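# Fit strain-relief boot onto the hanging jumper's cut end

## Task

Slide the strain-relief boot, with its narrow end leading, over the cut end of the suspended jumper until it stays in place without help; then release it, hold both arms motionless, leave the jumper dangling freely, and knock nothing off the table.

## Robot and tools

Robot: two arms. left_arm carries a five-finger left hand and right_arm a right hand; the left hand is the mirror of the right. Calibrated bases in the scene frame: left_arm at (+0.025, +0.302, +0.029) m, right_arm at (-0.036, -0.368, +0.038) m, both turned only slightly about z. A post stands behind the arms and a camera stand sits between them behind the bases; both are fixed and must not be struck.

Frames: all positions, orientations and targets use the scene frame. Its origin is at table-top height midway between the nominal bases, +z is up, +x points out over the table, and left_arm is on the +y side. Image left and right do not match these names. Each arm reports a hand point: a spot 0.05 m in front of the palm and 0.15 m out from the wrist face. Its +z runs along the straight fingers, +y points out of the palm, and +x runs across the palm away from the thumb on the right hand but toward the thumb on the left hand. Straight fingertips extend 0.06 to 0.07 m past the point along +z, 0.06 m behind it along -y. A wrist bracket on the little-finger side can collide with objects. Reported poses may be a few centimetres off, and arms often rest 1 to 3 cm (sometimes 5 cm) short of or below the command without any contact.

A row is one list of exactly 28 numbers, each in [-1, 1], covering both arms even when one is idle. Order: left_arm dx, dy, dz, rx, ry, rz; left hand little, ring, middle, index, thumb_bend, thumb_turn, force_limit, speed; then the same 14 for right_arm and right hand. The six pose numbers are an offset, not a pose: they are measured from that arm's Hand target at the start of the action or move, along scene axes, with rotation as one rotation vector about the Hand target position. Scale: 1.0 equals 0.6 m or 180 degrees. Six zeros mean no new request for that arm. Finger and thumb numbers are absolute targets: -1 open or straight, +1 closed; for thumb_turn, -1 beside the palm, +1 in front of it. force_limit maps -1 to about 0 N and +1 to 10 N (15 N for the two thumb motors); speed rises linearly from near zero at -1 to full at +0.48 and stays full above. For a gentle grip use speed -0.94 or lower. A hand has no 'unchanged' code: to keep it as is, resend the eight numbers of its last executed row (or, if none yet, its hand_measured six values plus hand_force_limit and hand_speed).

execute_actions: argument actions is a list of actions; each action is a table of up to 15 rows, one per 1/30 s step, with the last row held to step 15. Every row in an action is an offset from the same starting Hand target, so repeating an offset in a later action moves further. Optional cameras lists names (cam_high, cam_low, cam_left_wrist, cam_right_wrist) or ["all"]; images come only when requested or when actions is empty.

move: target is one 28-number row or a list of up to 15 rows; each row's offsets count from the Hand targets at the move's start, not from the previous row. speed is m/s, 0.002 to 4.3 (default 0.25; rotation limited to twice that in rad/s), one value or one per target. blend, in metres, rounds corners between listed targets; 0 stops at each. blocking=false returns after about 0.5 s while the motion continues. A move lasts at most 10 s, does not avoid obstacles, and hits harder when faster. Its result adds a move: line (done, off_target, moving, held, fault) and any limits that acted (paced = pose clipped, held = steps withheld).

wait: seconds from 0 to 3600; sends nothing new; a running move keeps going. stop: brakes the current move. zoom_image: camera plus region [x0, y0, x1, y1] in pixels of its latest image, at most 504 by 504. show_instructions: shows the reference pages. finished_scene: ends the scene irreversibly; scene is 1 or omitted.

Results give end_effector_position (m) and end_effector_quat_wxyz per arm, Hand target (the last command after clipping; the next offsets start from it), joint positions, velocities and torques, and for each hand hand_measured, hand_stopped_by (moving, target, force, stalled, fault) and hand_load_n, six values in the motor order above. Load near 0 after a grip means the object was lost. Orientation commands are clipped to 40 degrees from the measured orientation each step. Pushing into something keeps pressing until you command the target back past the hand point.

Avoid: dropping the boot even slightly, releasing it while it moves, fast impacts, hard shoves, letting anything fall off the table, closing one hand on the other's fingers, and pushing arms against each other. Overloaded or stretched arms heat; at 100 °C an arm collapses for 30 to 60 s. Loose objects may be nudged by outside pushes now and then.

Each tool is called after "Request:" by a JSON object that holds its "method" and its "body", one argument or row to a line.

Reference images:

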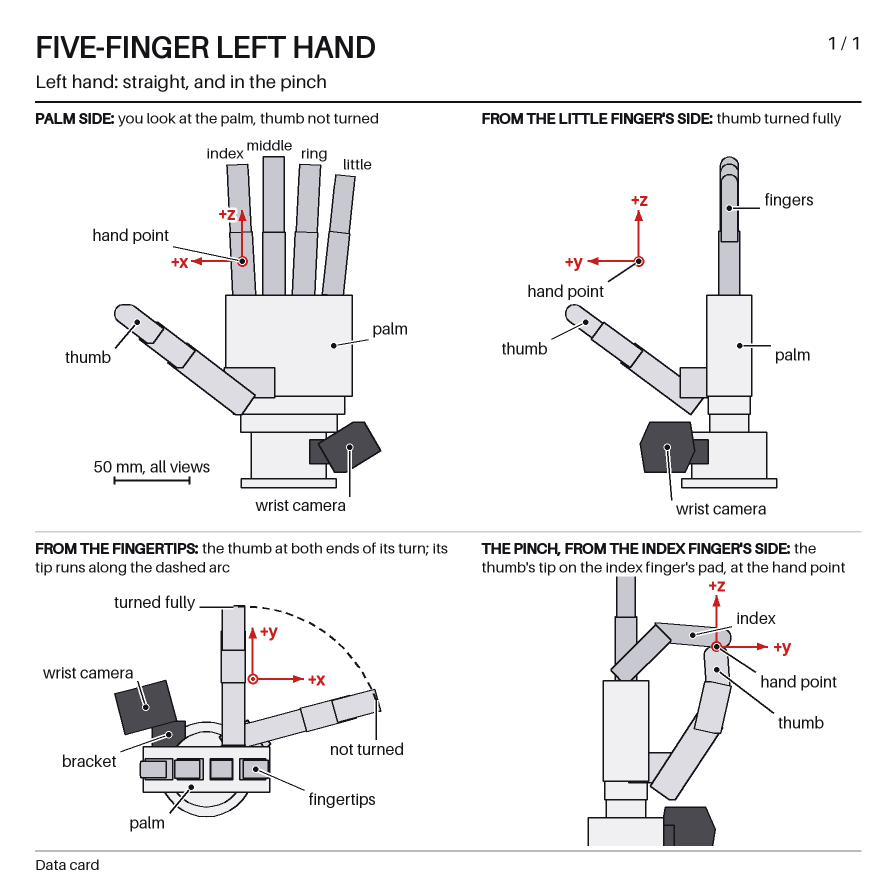

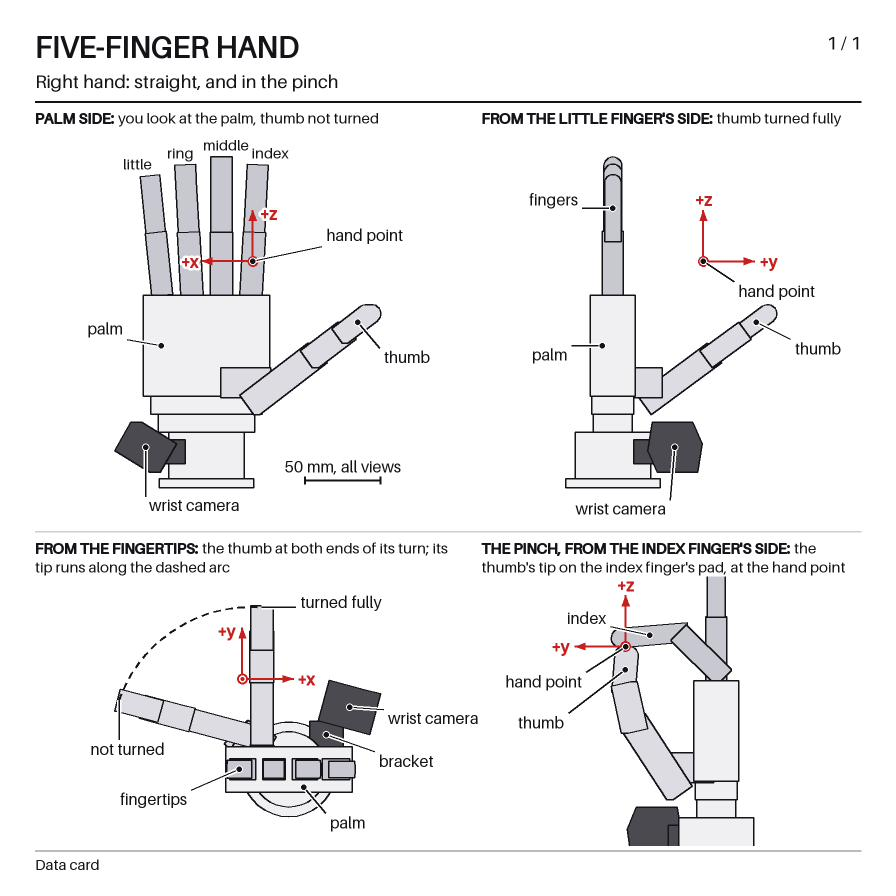

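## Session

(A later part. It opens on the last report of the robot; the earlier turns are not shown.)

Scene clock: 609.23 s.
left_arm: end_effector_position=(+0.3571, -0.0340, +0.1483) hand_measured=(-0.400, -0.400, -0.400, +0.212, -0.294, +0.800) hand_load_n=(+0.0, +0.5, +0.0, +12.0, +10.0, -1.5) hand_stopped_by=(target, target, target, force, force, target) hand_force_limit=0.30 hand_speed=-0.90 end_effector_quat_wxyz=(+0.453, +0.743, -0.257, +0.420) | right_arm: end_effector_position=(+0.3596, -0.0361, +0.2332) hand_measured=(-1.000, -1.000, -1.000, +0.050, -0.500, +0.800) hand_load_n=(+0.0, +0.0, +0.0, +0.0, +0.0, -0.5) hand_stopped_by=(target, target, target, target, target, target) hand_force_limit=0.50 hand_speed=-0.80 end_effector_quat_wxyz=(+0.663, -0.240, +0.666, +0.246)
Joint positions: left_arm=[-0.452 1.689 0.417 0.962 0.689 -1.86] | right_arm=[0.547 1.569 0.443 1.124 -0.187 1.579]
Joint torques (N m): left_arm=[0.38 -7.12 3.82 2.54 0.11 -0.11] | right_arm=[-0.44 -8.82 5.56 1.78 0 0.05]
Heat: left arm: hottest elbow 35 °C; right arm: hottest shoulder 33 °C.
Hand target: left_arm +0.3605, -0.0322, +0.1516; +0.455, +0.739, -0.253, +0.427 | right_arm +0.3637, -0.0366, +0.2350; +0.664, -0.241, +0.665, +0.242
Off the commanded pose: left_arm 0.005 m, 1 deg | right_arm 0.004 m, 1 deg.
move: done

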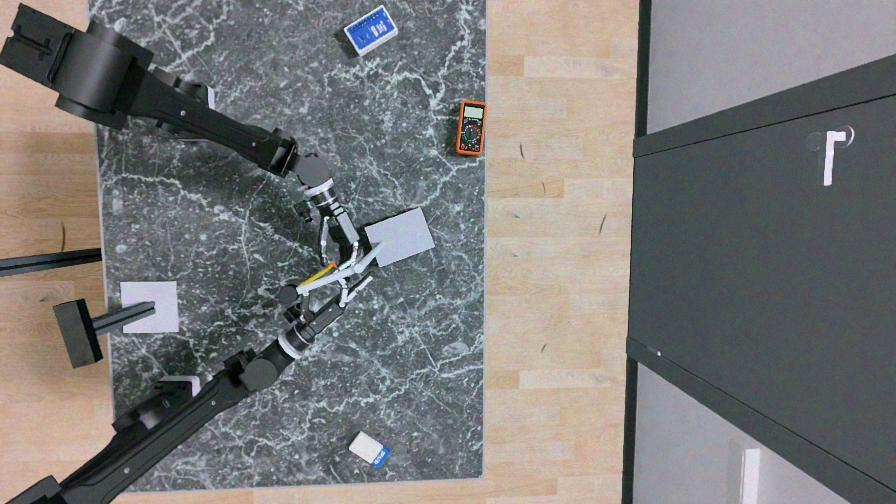

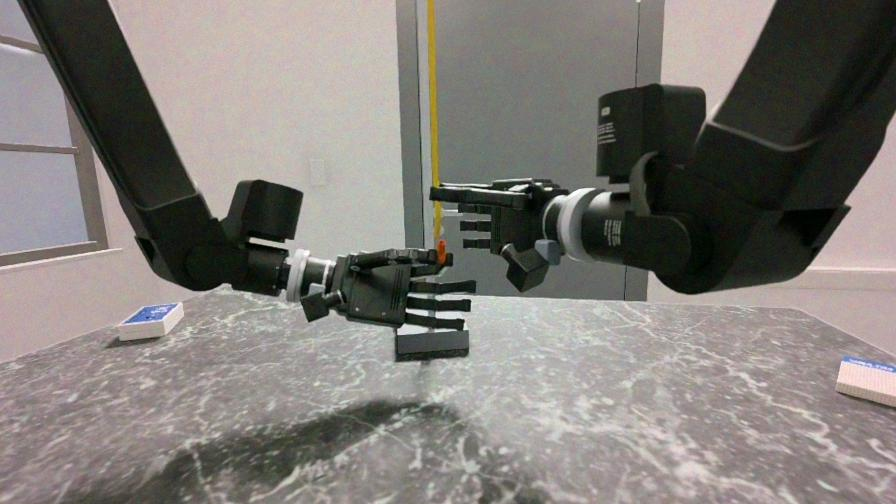

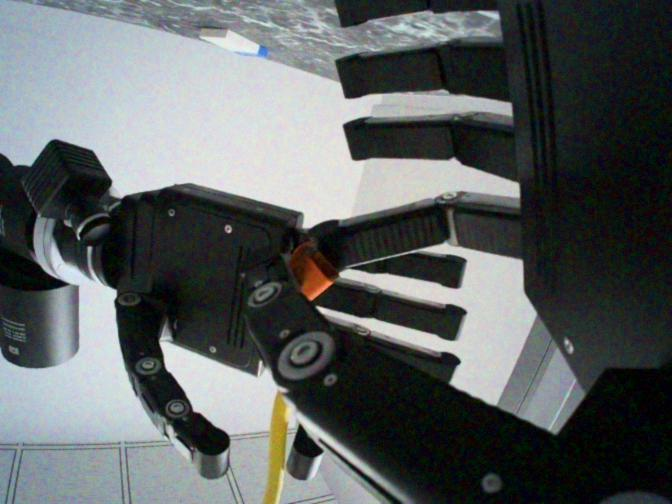

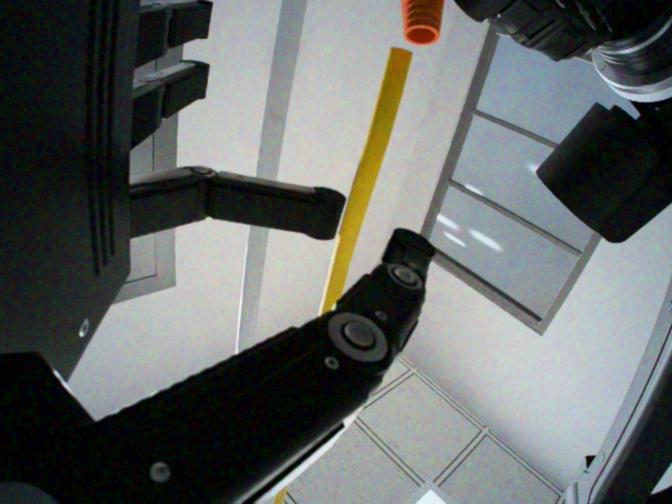

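Request:
{"method": "move", "body": {
  "target": [0.0,0.0,0.0,0,0,0,-0.4,-0.4,-0.4,0.5,-0.2,0.8,0.3,-0.9,0.0,0.0,0.0,0,0,0,-1,-1,-1,0.7,-0.15,0.8,0.7,-0.92],
  "speed": 0.03,
  "cameras": ["all"]
}}

Request:
{"method": "zoom_image", "body": {
  "camera": "cam_right_wrist",
  "region": [200, 0, 500, 300]
}}

Request:
{"method": "zoom_image", "body": {
  "camera": "cam_low",
  "region": [400, 150, 500, 270]
}}

Scene clock: 612.50 s.
left_arm: end_effector_position=(+0.3571, -0.0340, +0.1483) hand_measured=(-0.400, -0.400, -0.400, +0.212, -0.294, +0.800) hand_load_n=(+0.0, +0.0, +0.5, +12.0, +10.0, -2.0) hand_stopped_by=(target, target, target, force, force, target) hand_force_limit=0.30 hand_speed=-0.90 end_effector_quat_wxyz=(+0.453, +0.743, -0.257, +0.420) | right_arm: end_effector_position=(+0.3596, -0.0361, +0.2332) hand_measured=(-1.000, -1.000, -1.000, +0.406, -0.278, +0.800) hand_load_n=(+0.0, +0.0, +0.0, +11.5, +12.5, +0.0) hand_stopped_by=(target, target, target, force, force, target) hand_force_limit=0.70 hand_speed=-0.92 end_effector_quat_wxyz=(+0.663, -0.240, +0.666, +0.246)
Joint positions: left_arm=[-0.452 1.689 0.417 0.962 0.689 -1.86] | right_arm=[0.547 1.569 0.443 1.124 -0.187 1.579]
Joint torques (N m): left_arm=[0.38 -7.36 3.85 2.61 0.13 -0.1] | right_arm=[-0.97 -9.41 5.42 1.74 -0.04 0.02]
Heat: left arm: hottest elbow 35 °C; right arm: hottest shoulder 33 °C.
Hand target: left_arm +0.3605, -0.0322, +0.1516; +0.455, +0.739, -0.253, +0.427 | right_arm +0.3637, -0.0366, +0.2350; +0.664, -0.241, +0.665, +0.242
Off the commanded pose: left_arm 0.005 m, 1 deg | right_arm 0.005 m, 1 deg.
move: done

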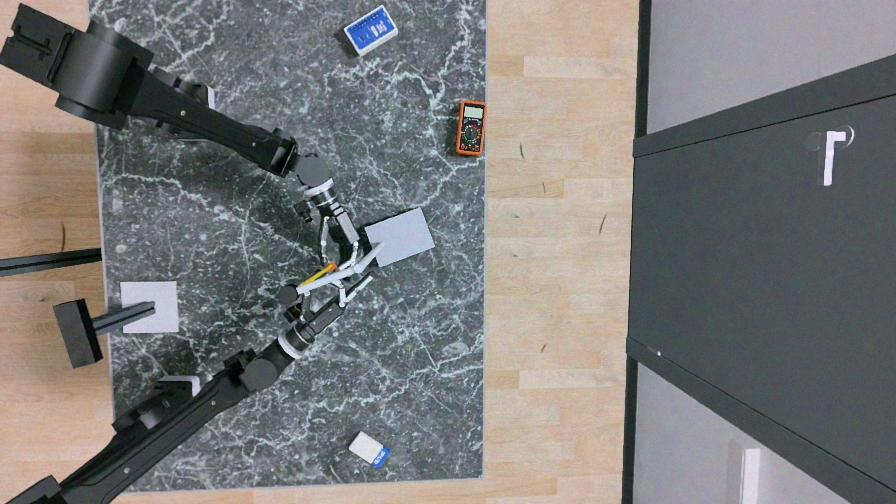

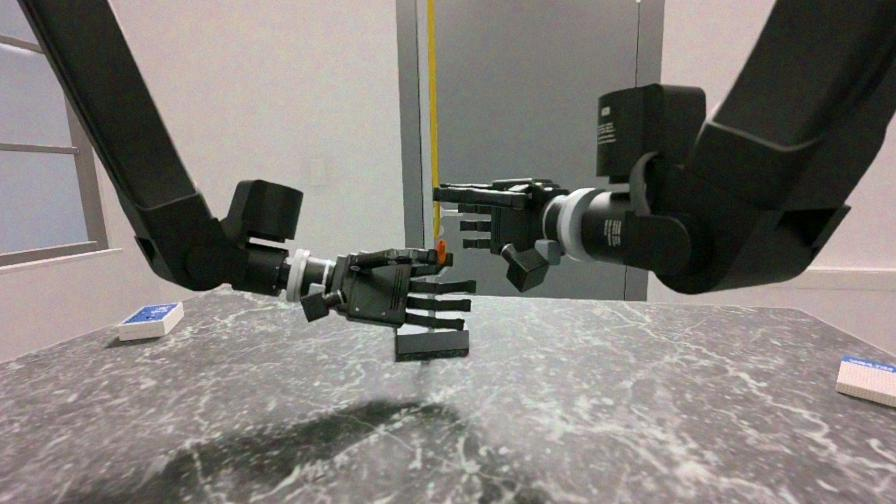

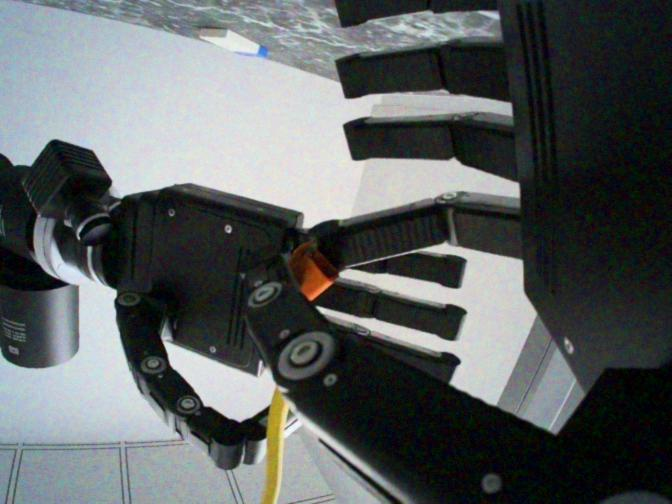

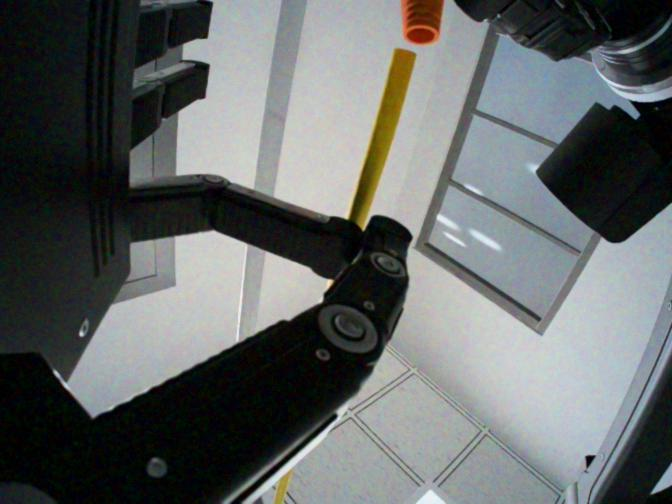

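Scaled by 1.680 from the camera's image (finer frame: 960x720).

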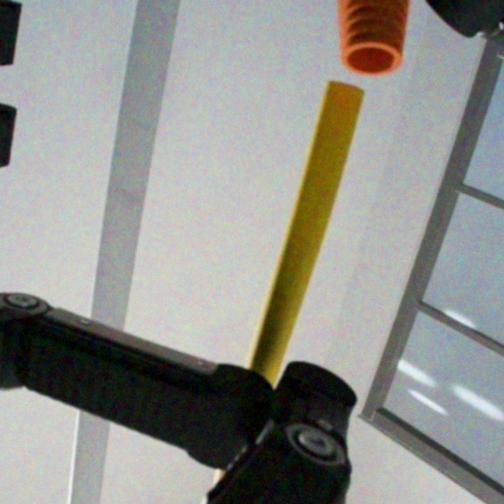

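Scaled by 4.200.

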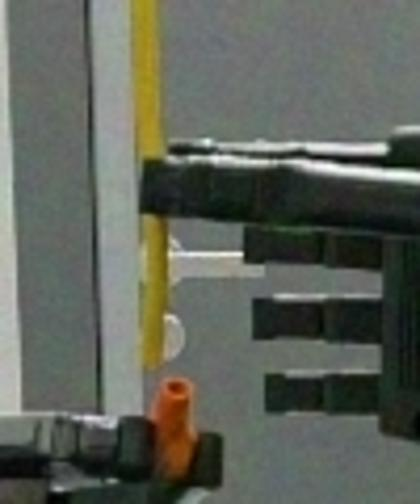

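Request:
{"method": "zoom_image", "body": {
  "camera": "cam_high",
  "region": [310, 250, 350, 290]
}}

Scaled by 12.600.

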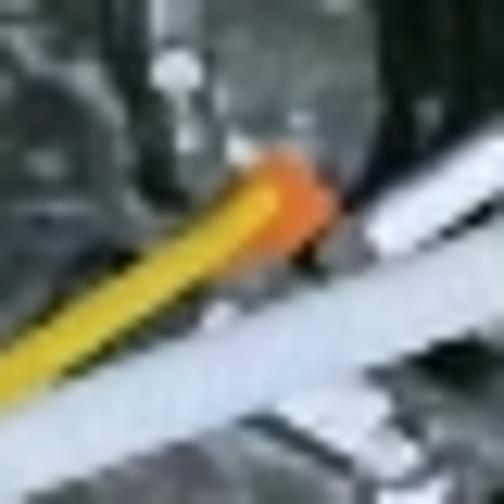

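Request:
{"method": "zoom_image", "body": {
  "camera": "cam_low",
  "region": [420, 220, 460, 260]
}}

Scaled by 12.600.

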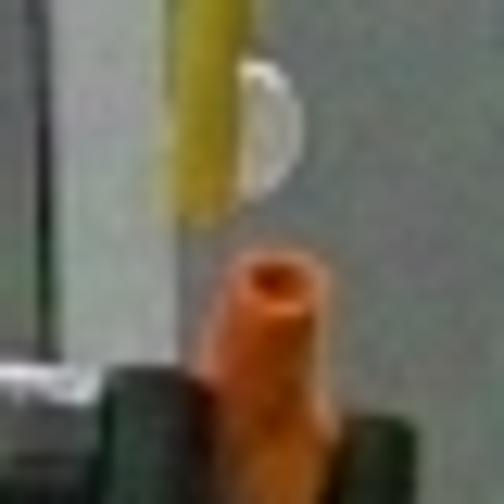

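Request:
{"method": "move", "body": {
  "target": [0.0,0.0,-0.01,-0.0253,0.0364,0,-0.4,-0.4,-0.4,0.5,-0.2,0.8,0.3,-0.9,0.0,0.0,0.0,0,0,0,-1,-1,-1,0.7,-0.15,0.8,0.7,-0.92],
  "speed": 0.04,
  "cameras": ["all"]
}}

Request:
{"method": "zoom_image", "body": {
  "camera": "cam_right_wrist",
  "region": [260, 0, 500, 240]
}}

Request:
{"method": "zoom_image", "body": {
  "camera": "cam_low",
  "region": [420, 220, 460, 260]
}}

Request:
{"method": "zoom_image", "body": {
  "camera": "cam_left_wrist",
  "region": [160, 200, 464, 504]
}}

Scene clock: 625.57 s.
left_arm: end_effector_position=(+0.3610, -0.0325, +0.1440) hand_measured=(-0.400, -0.400, -0.400, +0.212, -0.294, +0.800) hand_load_n=(+0.0, +0.0, +0.0, +12.0, +9.5, -2.0) hand_stopped_by=(target, target, target, force, force, target) hand_force_limit=0.30 hand_speed=-0.90 end_effector_quat_wxyz=(+0.492, +0.747, -0.212, +0.393) | right_arm: end_effector_position=(+0.3596, -0.0361, +0.2332) hand_measured=(-1.000, -1.000, -1.000, +0.406, -0.278, +0.800) hand_load_n=(+0.0, +0.0, +0.0, +11.5, +12.5, +0.0) hand_stopped_by=(target, target, target, force, force, target) hand_force_limit=0.70 hand_speed=-0.92 end_effector_quat_wxyz=(+0.663, -0.240, +0.666, +0.246)
Joint positions: left_arm=[-0.452 1.767 0.417 1.075 0.712 -2.008] | right_arm=[0.547 1.569 0.443 1.124 -0.187 1.579]
Joint torques (N m): left_arm=[-0.15 -7.41 3.1 2.61 0.27 -0.16] | right_arm=[-0.44 -9.99 5.38 1.57 -0.02 0.02]
Heat: left arm: hottest elbow 34 °C; right arm: hottest shoulder 33 °C.
Hand target: left_arm +0.3605, -0.0322, +0.1458; +0.497, +0.744, -0.210, +0.394 | right_arm +0.3637, -0.0366, +0.2350; +0.664, -0.241, +0.665, +0.242
Off the commanded pose: left_arm 0.002 m, 1 deg | right_arm 0.005 m, 1 deg.
move: done

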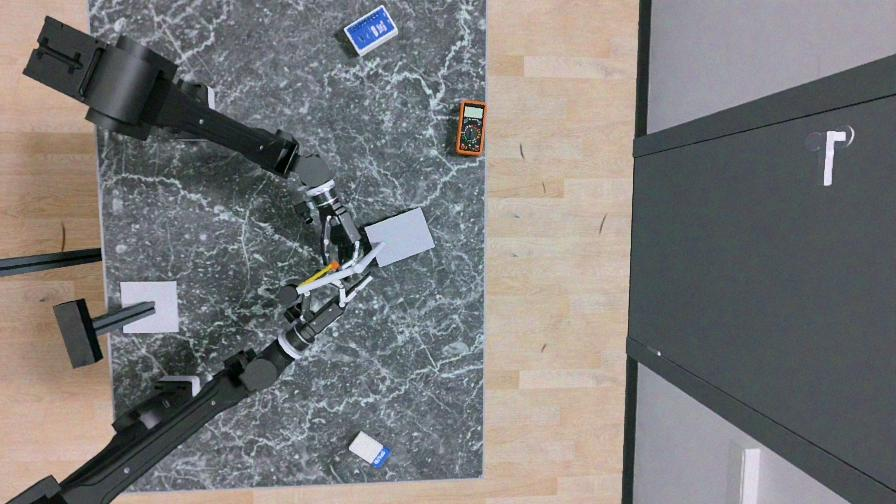

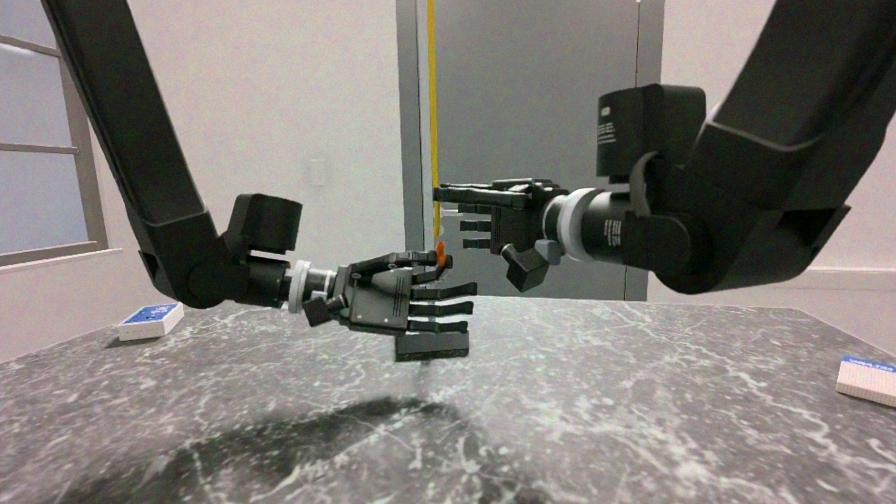

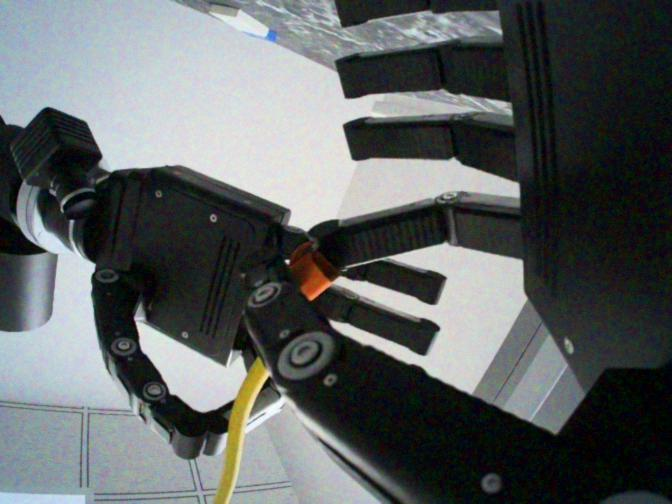

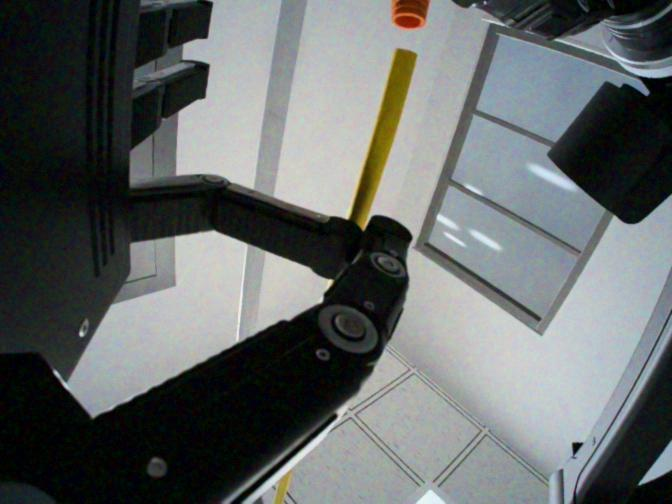

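Scaled by 2.100 from the camera's image (finer frame: 960x720).

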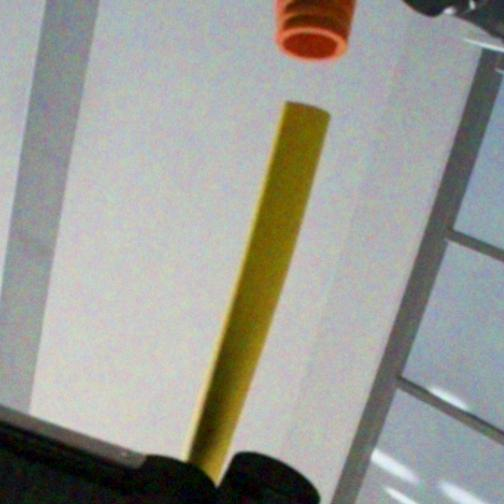

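Scaled by 12.600.

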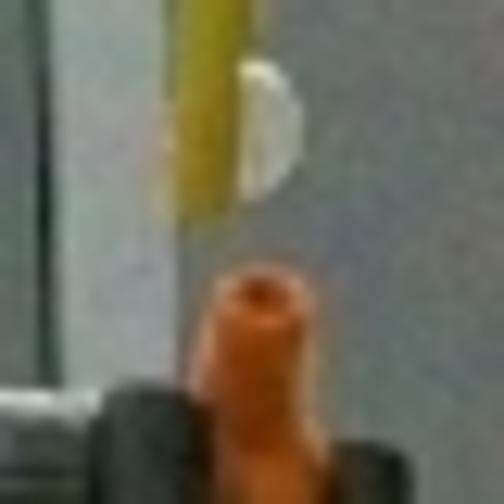

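Scaled by 1.658 from the camera's image (finer frame: 960x720).

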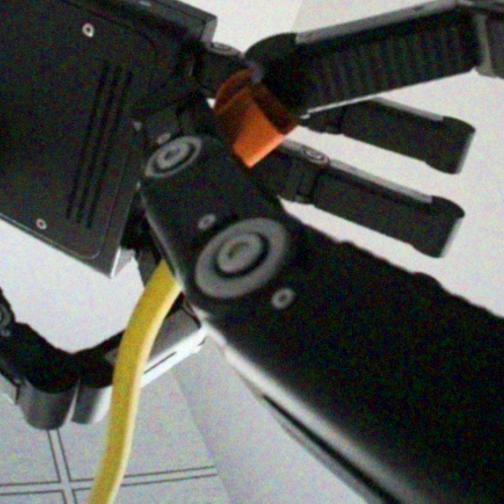

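Request:
{"method": "move", "body": {
  "target": [0.0,0.0,0.0,0.0,0.0556,0,-0.4,-0.4,-0.4,0.5,-0.2,0.8,0.3,-0.9,0.0,0.0,0.0,0,0,0,-1,-1,-1,0.7,-0.15,0.8,0.7,-0.92],
  "speed": 0.04,
  "cameras": ["all"]
}}

Request:
{"method": "zoom_image", "body": {
  "camera": "cam_right_wrist",
  "region": [260, 0, 500, 240]
}}

Request:
{"method": "zoom_image", "body": {
  "camera": "cam_low",
  "region": [420, 220, 460, 260]
}}

Request:
{"method": "zoom_image", "body": {
  "camera": "cam_left_wrist",
  "region": [160, 200, 464, 504]
}}

Scene clock: 629.23 s.
left_arm: end_effector_position=(+0.3546, -0.0322, +0.1367) hand_measured=(-0.400, -0.400, -0.400, +0.212, -0.294, +0.800) hand_load_n=(+0.0, +0.0, +0.0, +12.0, +10.0, -2.0) hand_stopped_by=(target, target, target, force, force, target) hand_force_limit=0.30 hand_speed=-0.90 end_effector_quat_wxyz=(+0.500, +0.782, -0.187, +0.322) | right_arm: end_effector_position=(+0.3596, -0.0361, +0.2332) hand_measured=(-1.000, -1.000, -1.000, +0.406, -0.278, +0.800) hand_load_n=(+0.0, +0.0, +0.0, +11.5, +12.5, -0.5) hand_stopped_by=(target, target, target, force, force, target) hand_force_limit=0.70 hand_speed=-0.92 end_effector_quat_wxyz=(+0.663, -0.240, +0.666, +0.246)
Joint positions: left_arm=[-0.452 1.691 0.413 0.868 0.747 -2.048] | right_arm=[0.547 1.569 0.443 1.124 -0.187 1.579]
Joint torques (N m): left_arm=[0.44 -8.59 4.37 1.1 0.37 -0.15] | right_arm=[-0.67 -9.11 5.35 1.74 -0.01 0.04]
Heat: left arm: hottest elbow 34 °C; right arm: hottest shoulder 33 °C.
Hand target: left_arm +0.3604, -0.0322, +0.1457; +0.514, +0.775, -0.165, +0.328 | right_arm +0.3637, -0.0366, +0.2350; +0.664, -0.241, +0.665, +0.242
Off the commanded pose: left_arm 0.011 m, 3 deg | right_arm 0.005 m, 1 deg.
joint sent to its limit (left arm) — joint 6 (wrist roll), lower limit. The joint targets still meet the commanded pose.
move: off_target (left_arm)

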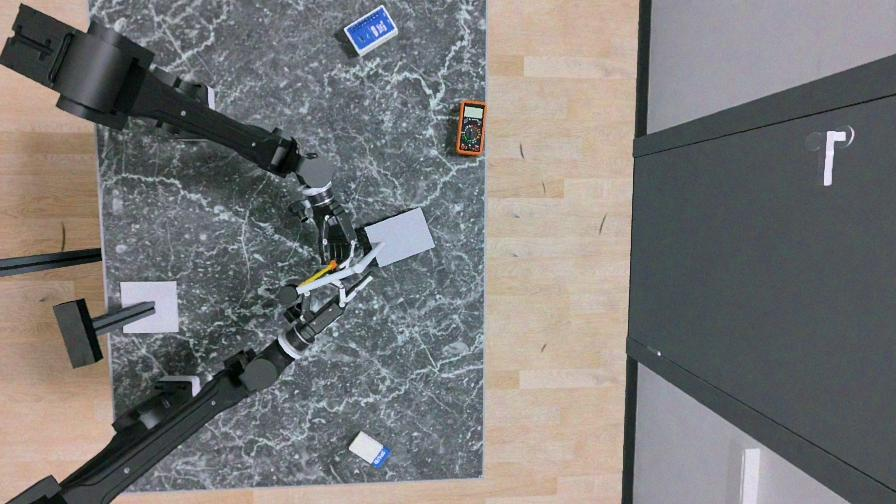

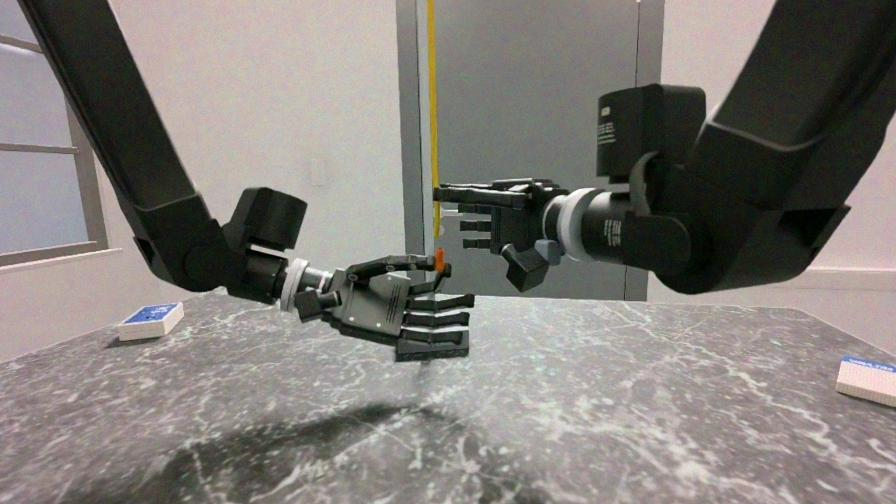

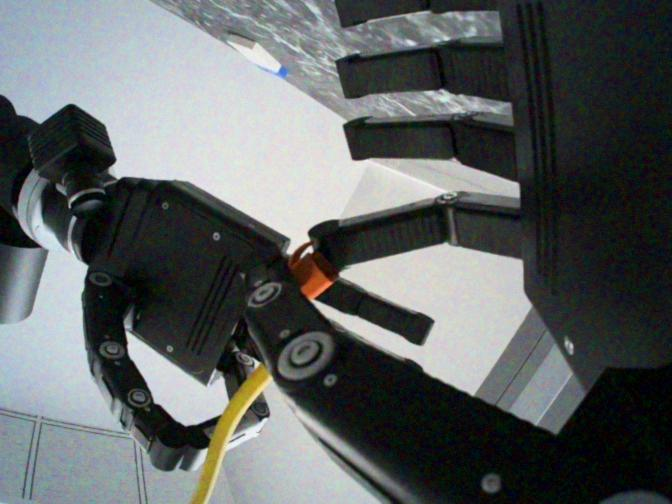

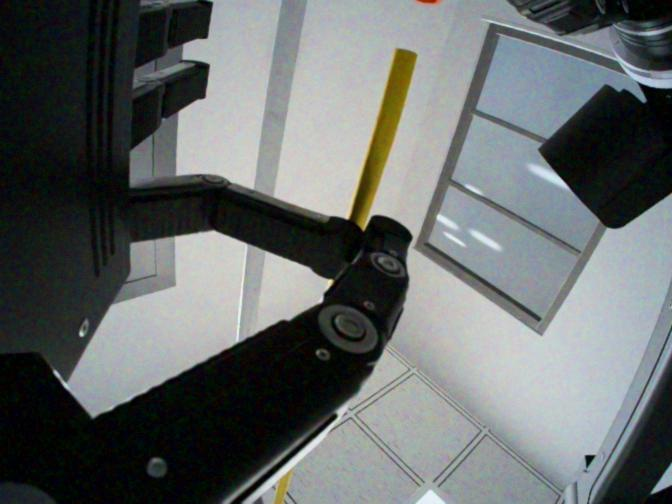

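Scaled by 2.100 from the camera's image (finer frame: 960x720).

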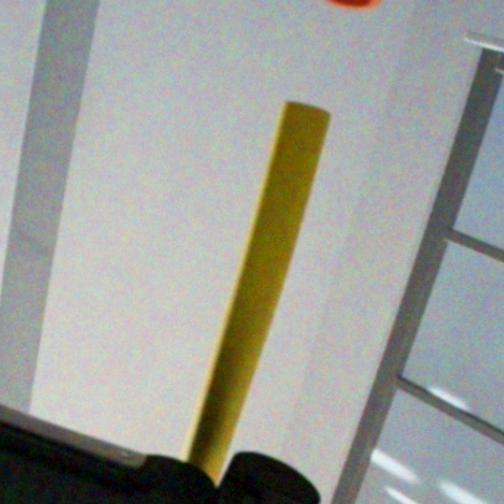

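Scaled by 12.600.

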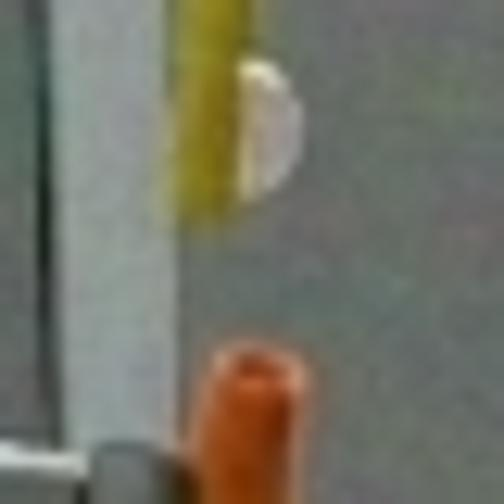

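Scaled by 1.658 from the camera's image (finer frame: 960x720).

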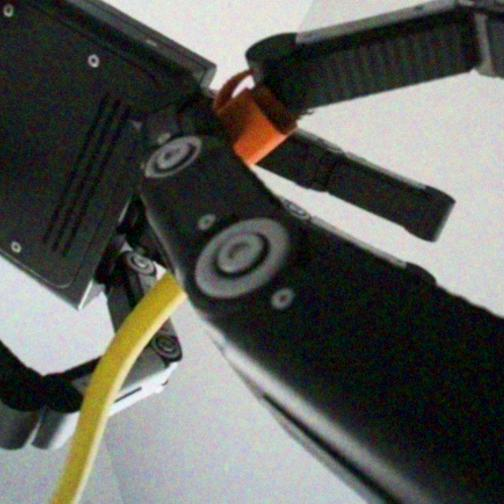

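Request:
{"method": "zoom_image", "body": {
  "camera": "cam_high",
  "region": [310, 250, 350, 290]
}}

Scaled by 12.600.

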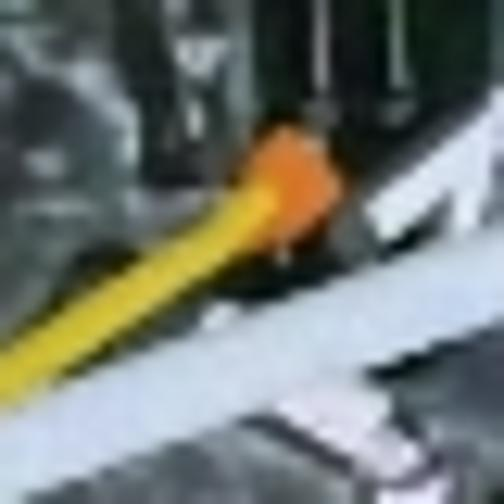

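Request:
{"method": "move", "body": {
  "target": [0.0118,0.0145,0.0,0.0,0.0,0,-0.4,-0.4,-0.4,0.5,-0.2,0.8,0.3,-0.9,0.0,0.0,0.0,0,0,0,-1,-1,-1,0.7,-0.15,0.8,0.7,-0.92],
  "speed": 0.04,
  "cameras": ["all"]
}}

Request:
{"method": "zoom_image", "body": {
  "camera": "cam_low",
  "region": [420, 220, 460, 260]
}}

Request:
{"method": "zoom_image", "body": {
  "camera": "cam_high",
  "region": [310, 250, 350, 290]
}}

Scene clock: 633.00 s.
left_arm: end_effector_position=(+0.3585, -0.0245, +0.1384) hand_measured=(-0.400, -0.400, -0.400, +0.212, -0.294, +0.800) hand_load_n=(+0.0, +0.0, +0.0, +12.5, +10.0, -2.0) hand_stopped_by=(target, target, target, force, force, target) hand_force_limit=0.30 hand_speed=-0.90 end_effector_quat_wxyz=(+0.504, +0.780, -0.183, +0.322) | right_arm: end_effector_position=(+0.3596, -0.0361, +0.2332) hand_measured=(-1.000, -1.000, -1.000, +0.406, -0.278, +0.800) hand_load_n=(+0.0, +0.0, +0.5, +11.5, +12.5, +0.0) hand_stopped_by=(target, target, target, force, force, target) hand_force_limit=0.70 hand_speed=-0.92 end_effector_quat_wxyz=(+0.663, -0.240, +0.666, +0.246)
Joint positions: left_arm=[-0.425 1.691 0.413 0.868 0.773 -2.048] | right_arm=[0.547 1.569 0.443 1.124 -0.187 1.579]
Joint torques (N m): left_arm=[0.91 -8.06 4.67 1.18 0.37 -0.14] | right_arm=[-0.26 -9.23 5.42 1.73 -0.01 0.03]
Heat: left arm: hottest elbow 34 °C; right arm: hottest shoulder 33 °C.
Hand target: left_arm +0.3675, -0.0234, +0.1457; +0.514, +0.775, -0.165, +0.328 | right_arm +0.3637, -0.0366, +0.2350; +0.664, -0.241, +0.665, +0.242
Off the commanded pose: left_arm 0.012 m, 3 deg | right_arm 0.005 m, 1 deg.
joint sent to its limit (left arm) — joint 6 (wrist roll), lower limit. The joint targets still meet the commanded pose.
move: off_target (left_arm)

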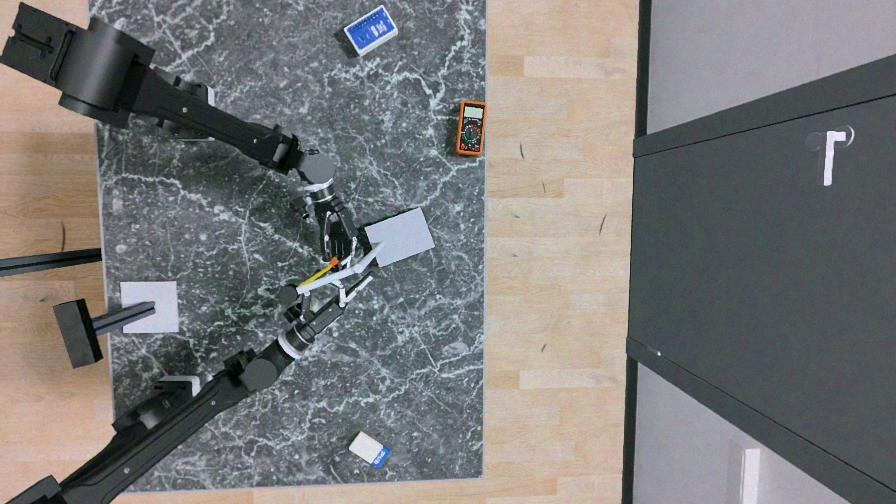

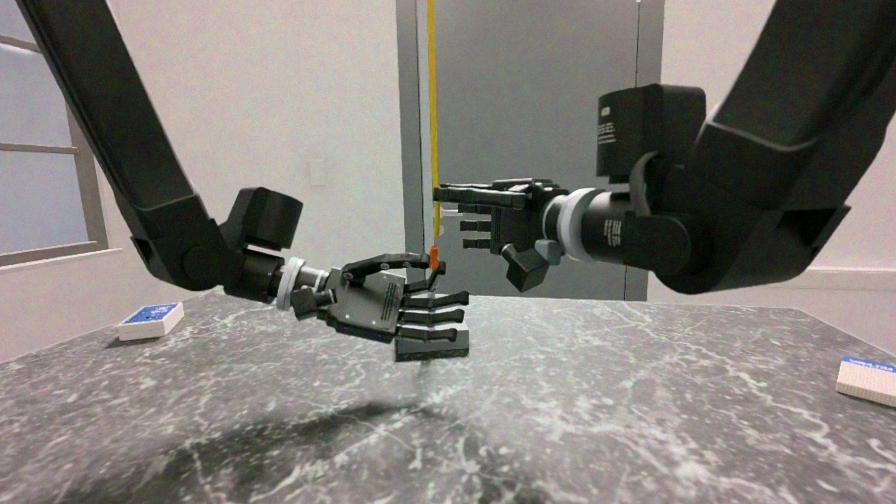

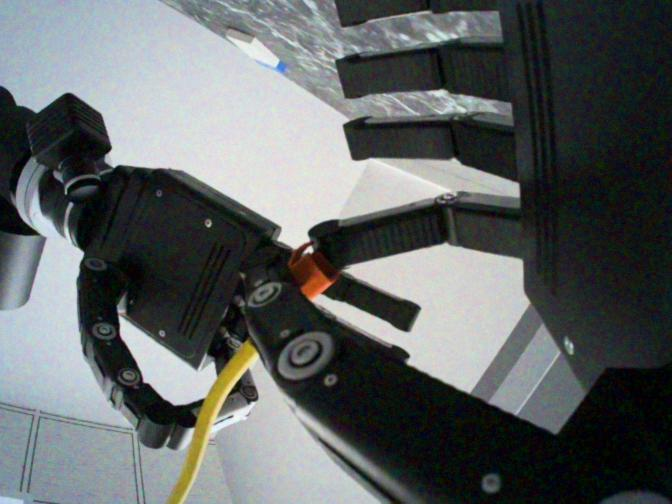

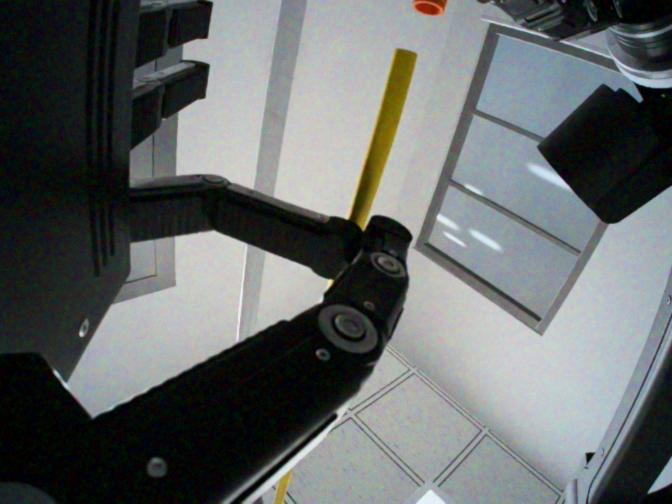

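Scaled by 12.600.

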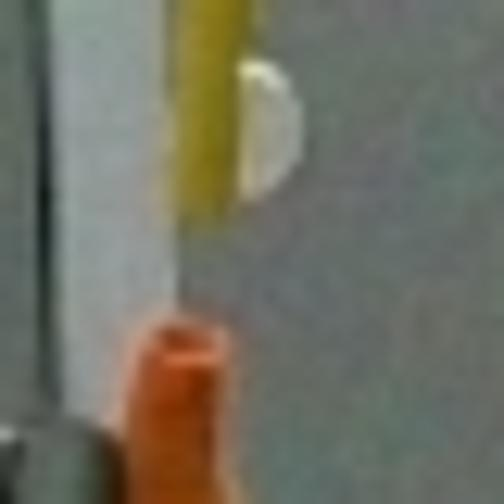

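Scaled by 12.600.

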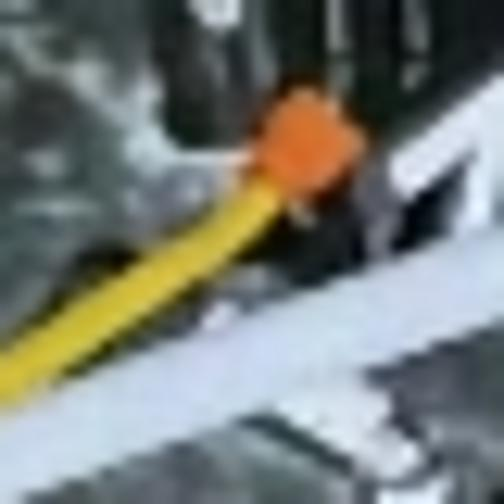

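Request:
{"method": "move", "body": {
  "target": [0.01,-0.0025,0.012,0.0,0.0,0,-0.4,-0.4,-0.4,0.5,-0.2,0.8,0.3,-0.9,0.0,0.0,0.0,0,0,0,-1,-1,-1,0.7,-0.15,0.8,0.7,-0.92],
  "speed": 0.03,
  "cameras": ["all"]
}}

Request:
{"method": "zoom_image", "body": {
  "camera": "cam_low",
  "region": [420, 220, 460, 260]
}}

Request:
{"method": "zoom_image", "body": {
  "camera": "cam_high",
  "region": [310, 250, 350, 290]
}}

Request:
{"method": "zoom_image", "body": {
  "camera": "cam_right_wrist",
  "region": [300, 0, 500, 200]
}}

Scene clock: 636.00 s.
left_arm: end_effector_position=(+0.3603, -0.0246, +0.1396) hand_measured=(-0.400, -0.400, -0.400, +0.212, -0.294, +0.800) hand_load_n=(+0.0, +0.0, +0.5, +12.0, +10.0, -2.0) hand_stopped_by=(target, target, target, force, force, target) hand_force_limit=0.30 hand_speed=-0.90 end_effector_quat_wxyz=(+0.503, +0.784, -0.180, +0.315) | right_arm: end_effector_position=(+0.3596, -0.0361, +0.2332) hand_measured=(-1.000, -1.000, -1.000, +0.406, -0.278, +0.800) hand_load_n=(+0.0, +0.0, +0.0, +12.0, +12.5, +0.0) hand_stopped_by=(target, target, target, force, force, target) hand_force_limit=0.70 hand_speed=-0.92 end_effector_quat_wxyz=(+0.663, -0.240, +0.666, +0.246)
Joint positions: left_arm=[-0.423 1.677 0.419 0.833 0.777 -2.048] | right_arm=[0.547 1.569 0.443 1.124 -0.187 1.579]
Joint torques (N m): left_arm=[0.85 -8.53 5.59 1.02 0.37 -0.15] | right_arm=[0.09 -9.17 5.38 1.76 0 0.02]
Heat: left arm: hottest elbow 35 °C; right arm: hottest shoulder 33 °C.
Hand target: left_arm +0.3737, -0.0249, +0.1530; +0.514, +0.775, -0.165, +0.328 | right_arm +0.3637, -0.0366, +0.2350; +0.664, -0.241, +0.665, +0.242
Off the commanded pose: left_arm 0.019 m, 3 deg | right_arm 0.005 m, 1 deg.
joint sent to its limit (left arm) — joint 6 (wrist roll), lower limit. The joint targets still meet the commanded pose.
move: off_target (left_arm)

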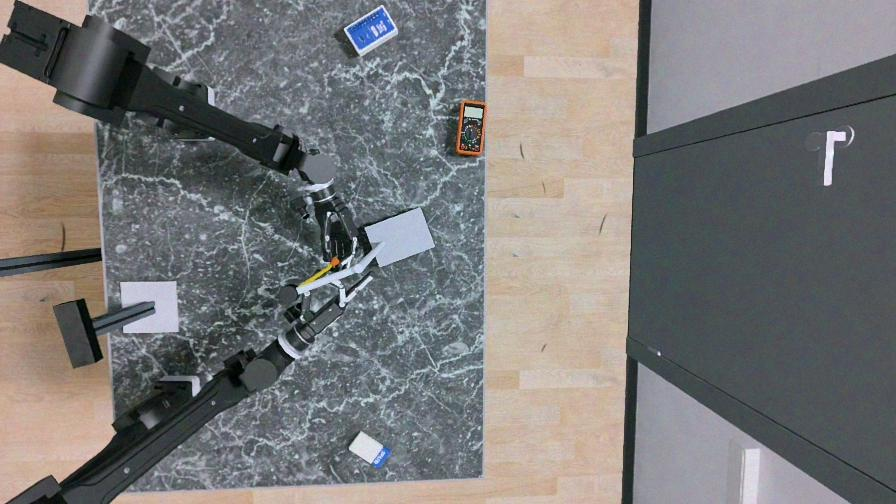

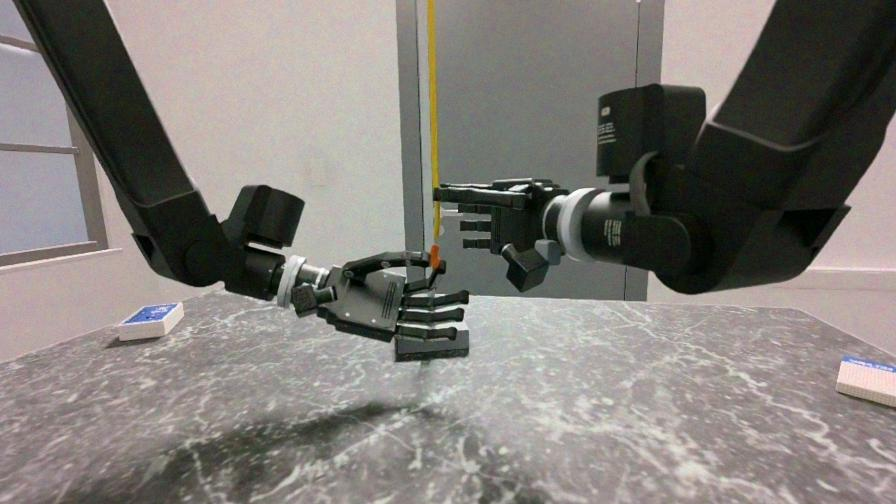

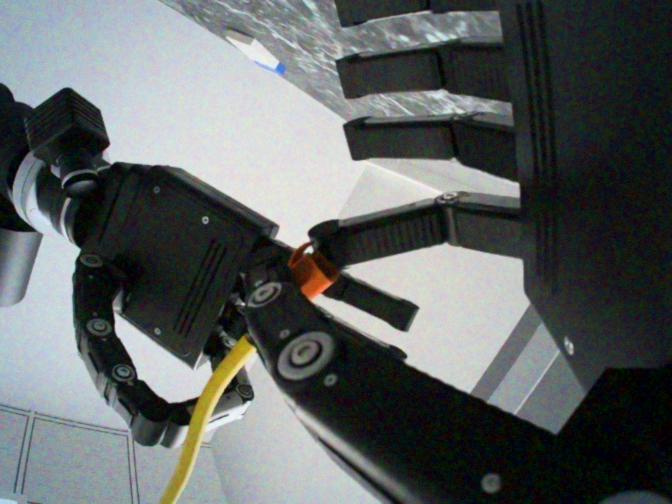

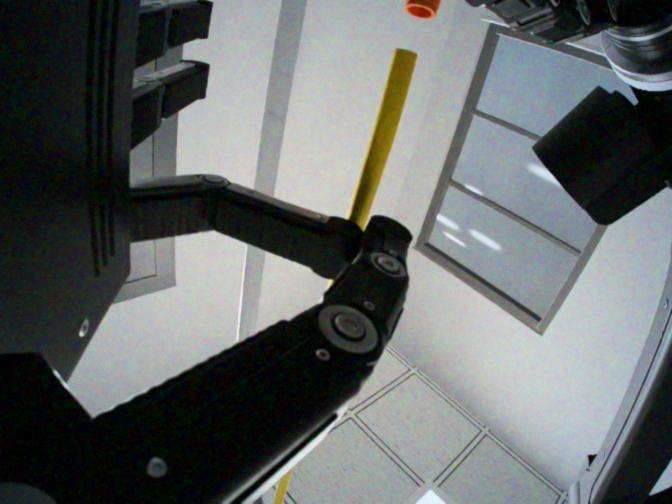

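Scaled by 12.600.

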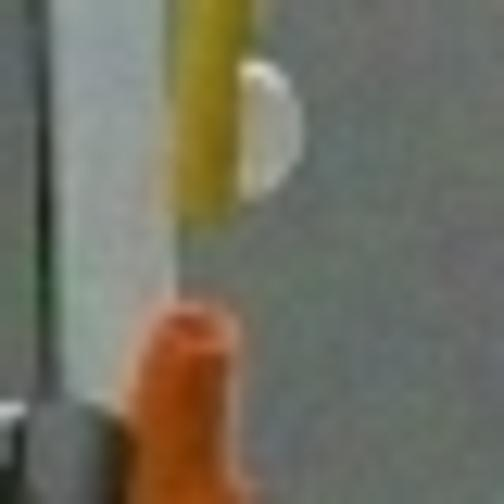

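Scaled by 12.600.

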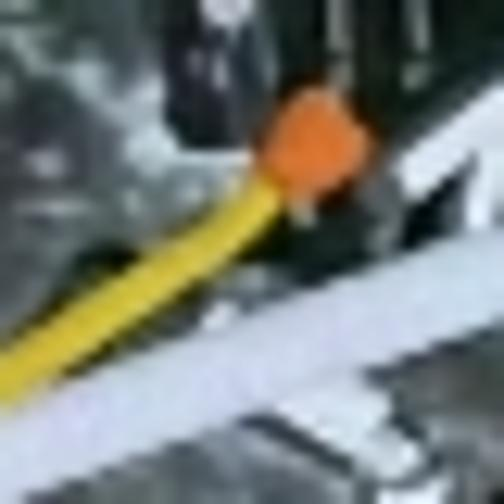

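Scaled by 2.520 from the camera's image (finer frame: 960x720).

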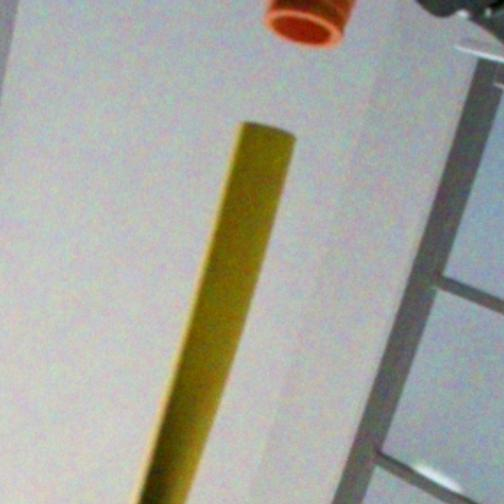

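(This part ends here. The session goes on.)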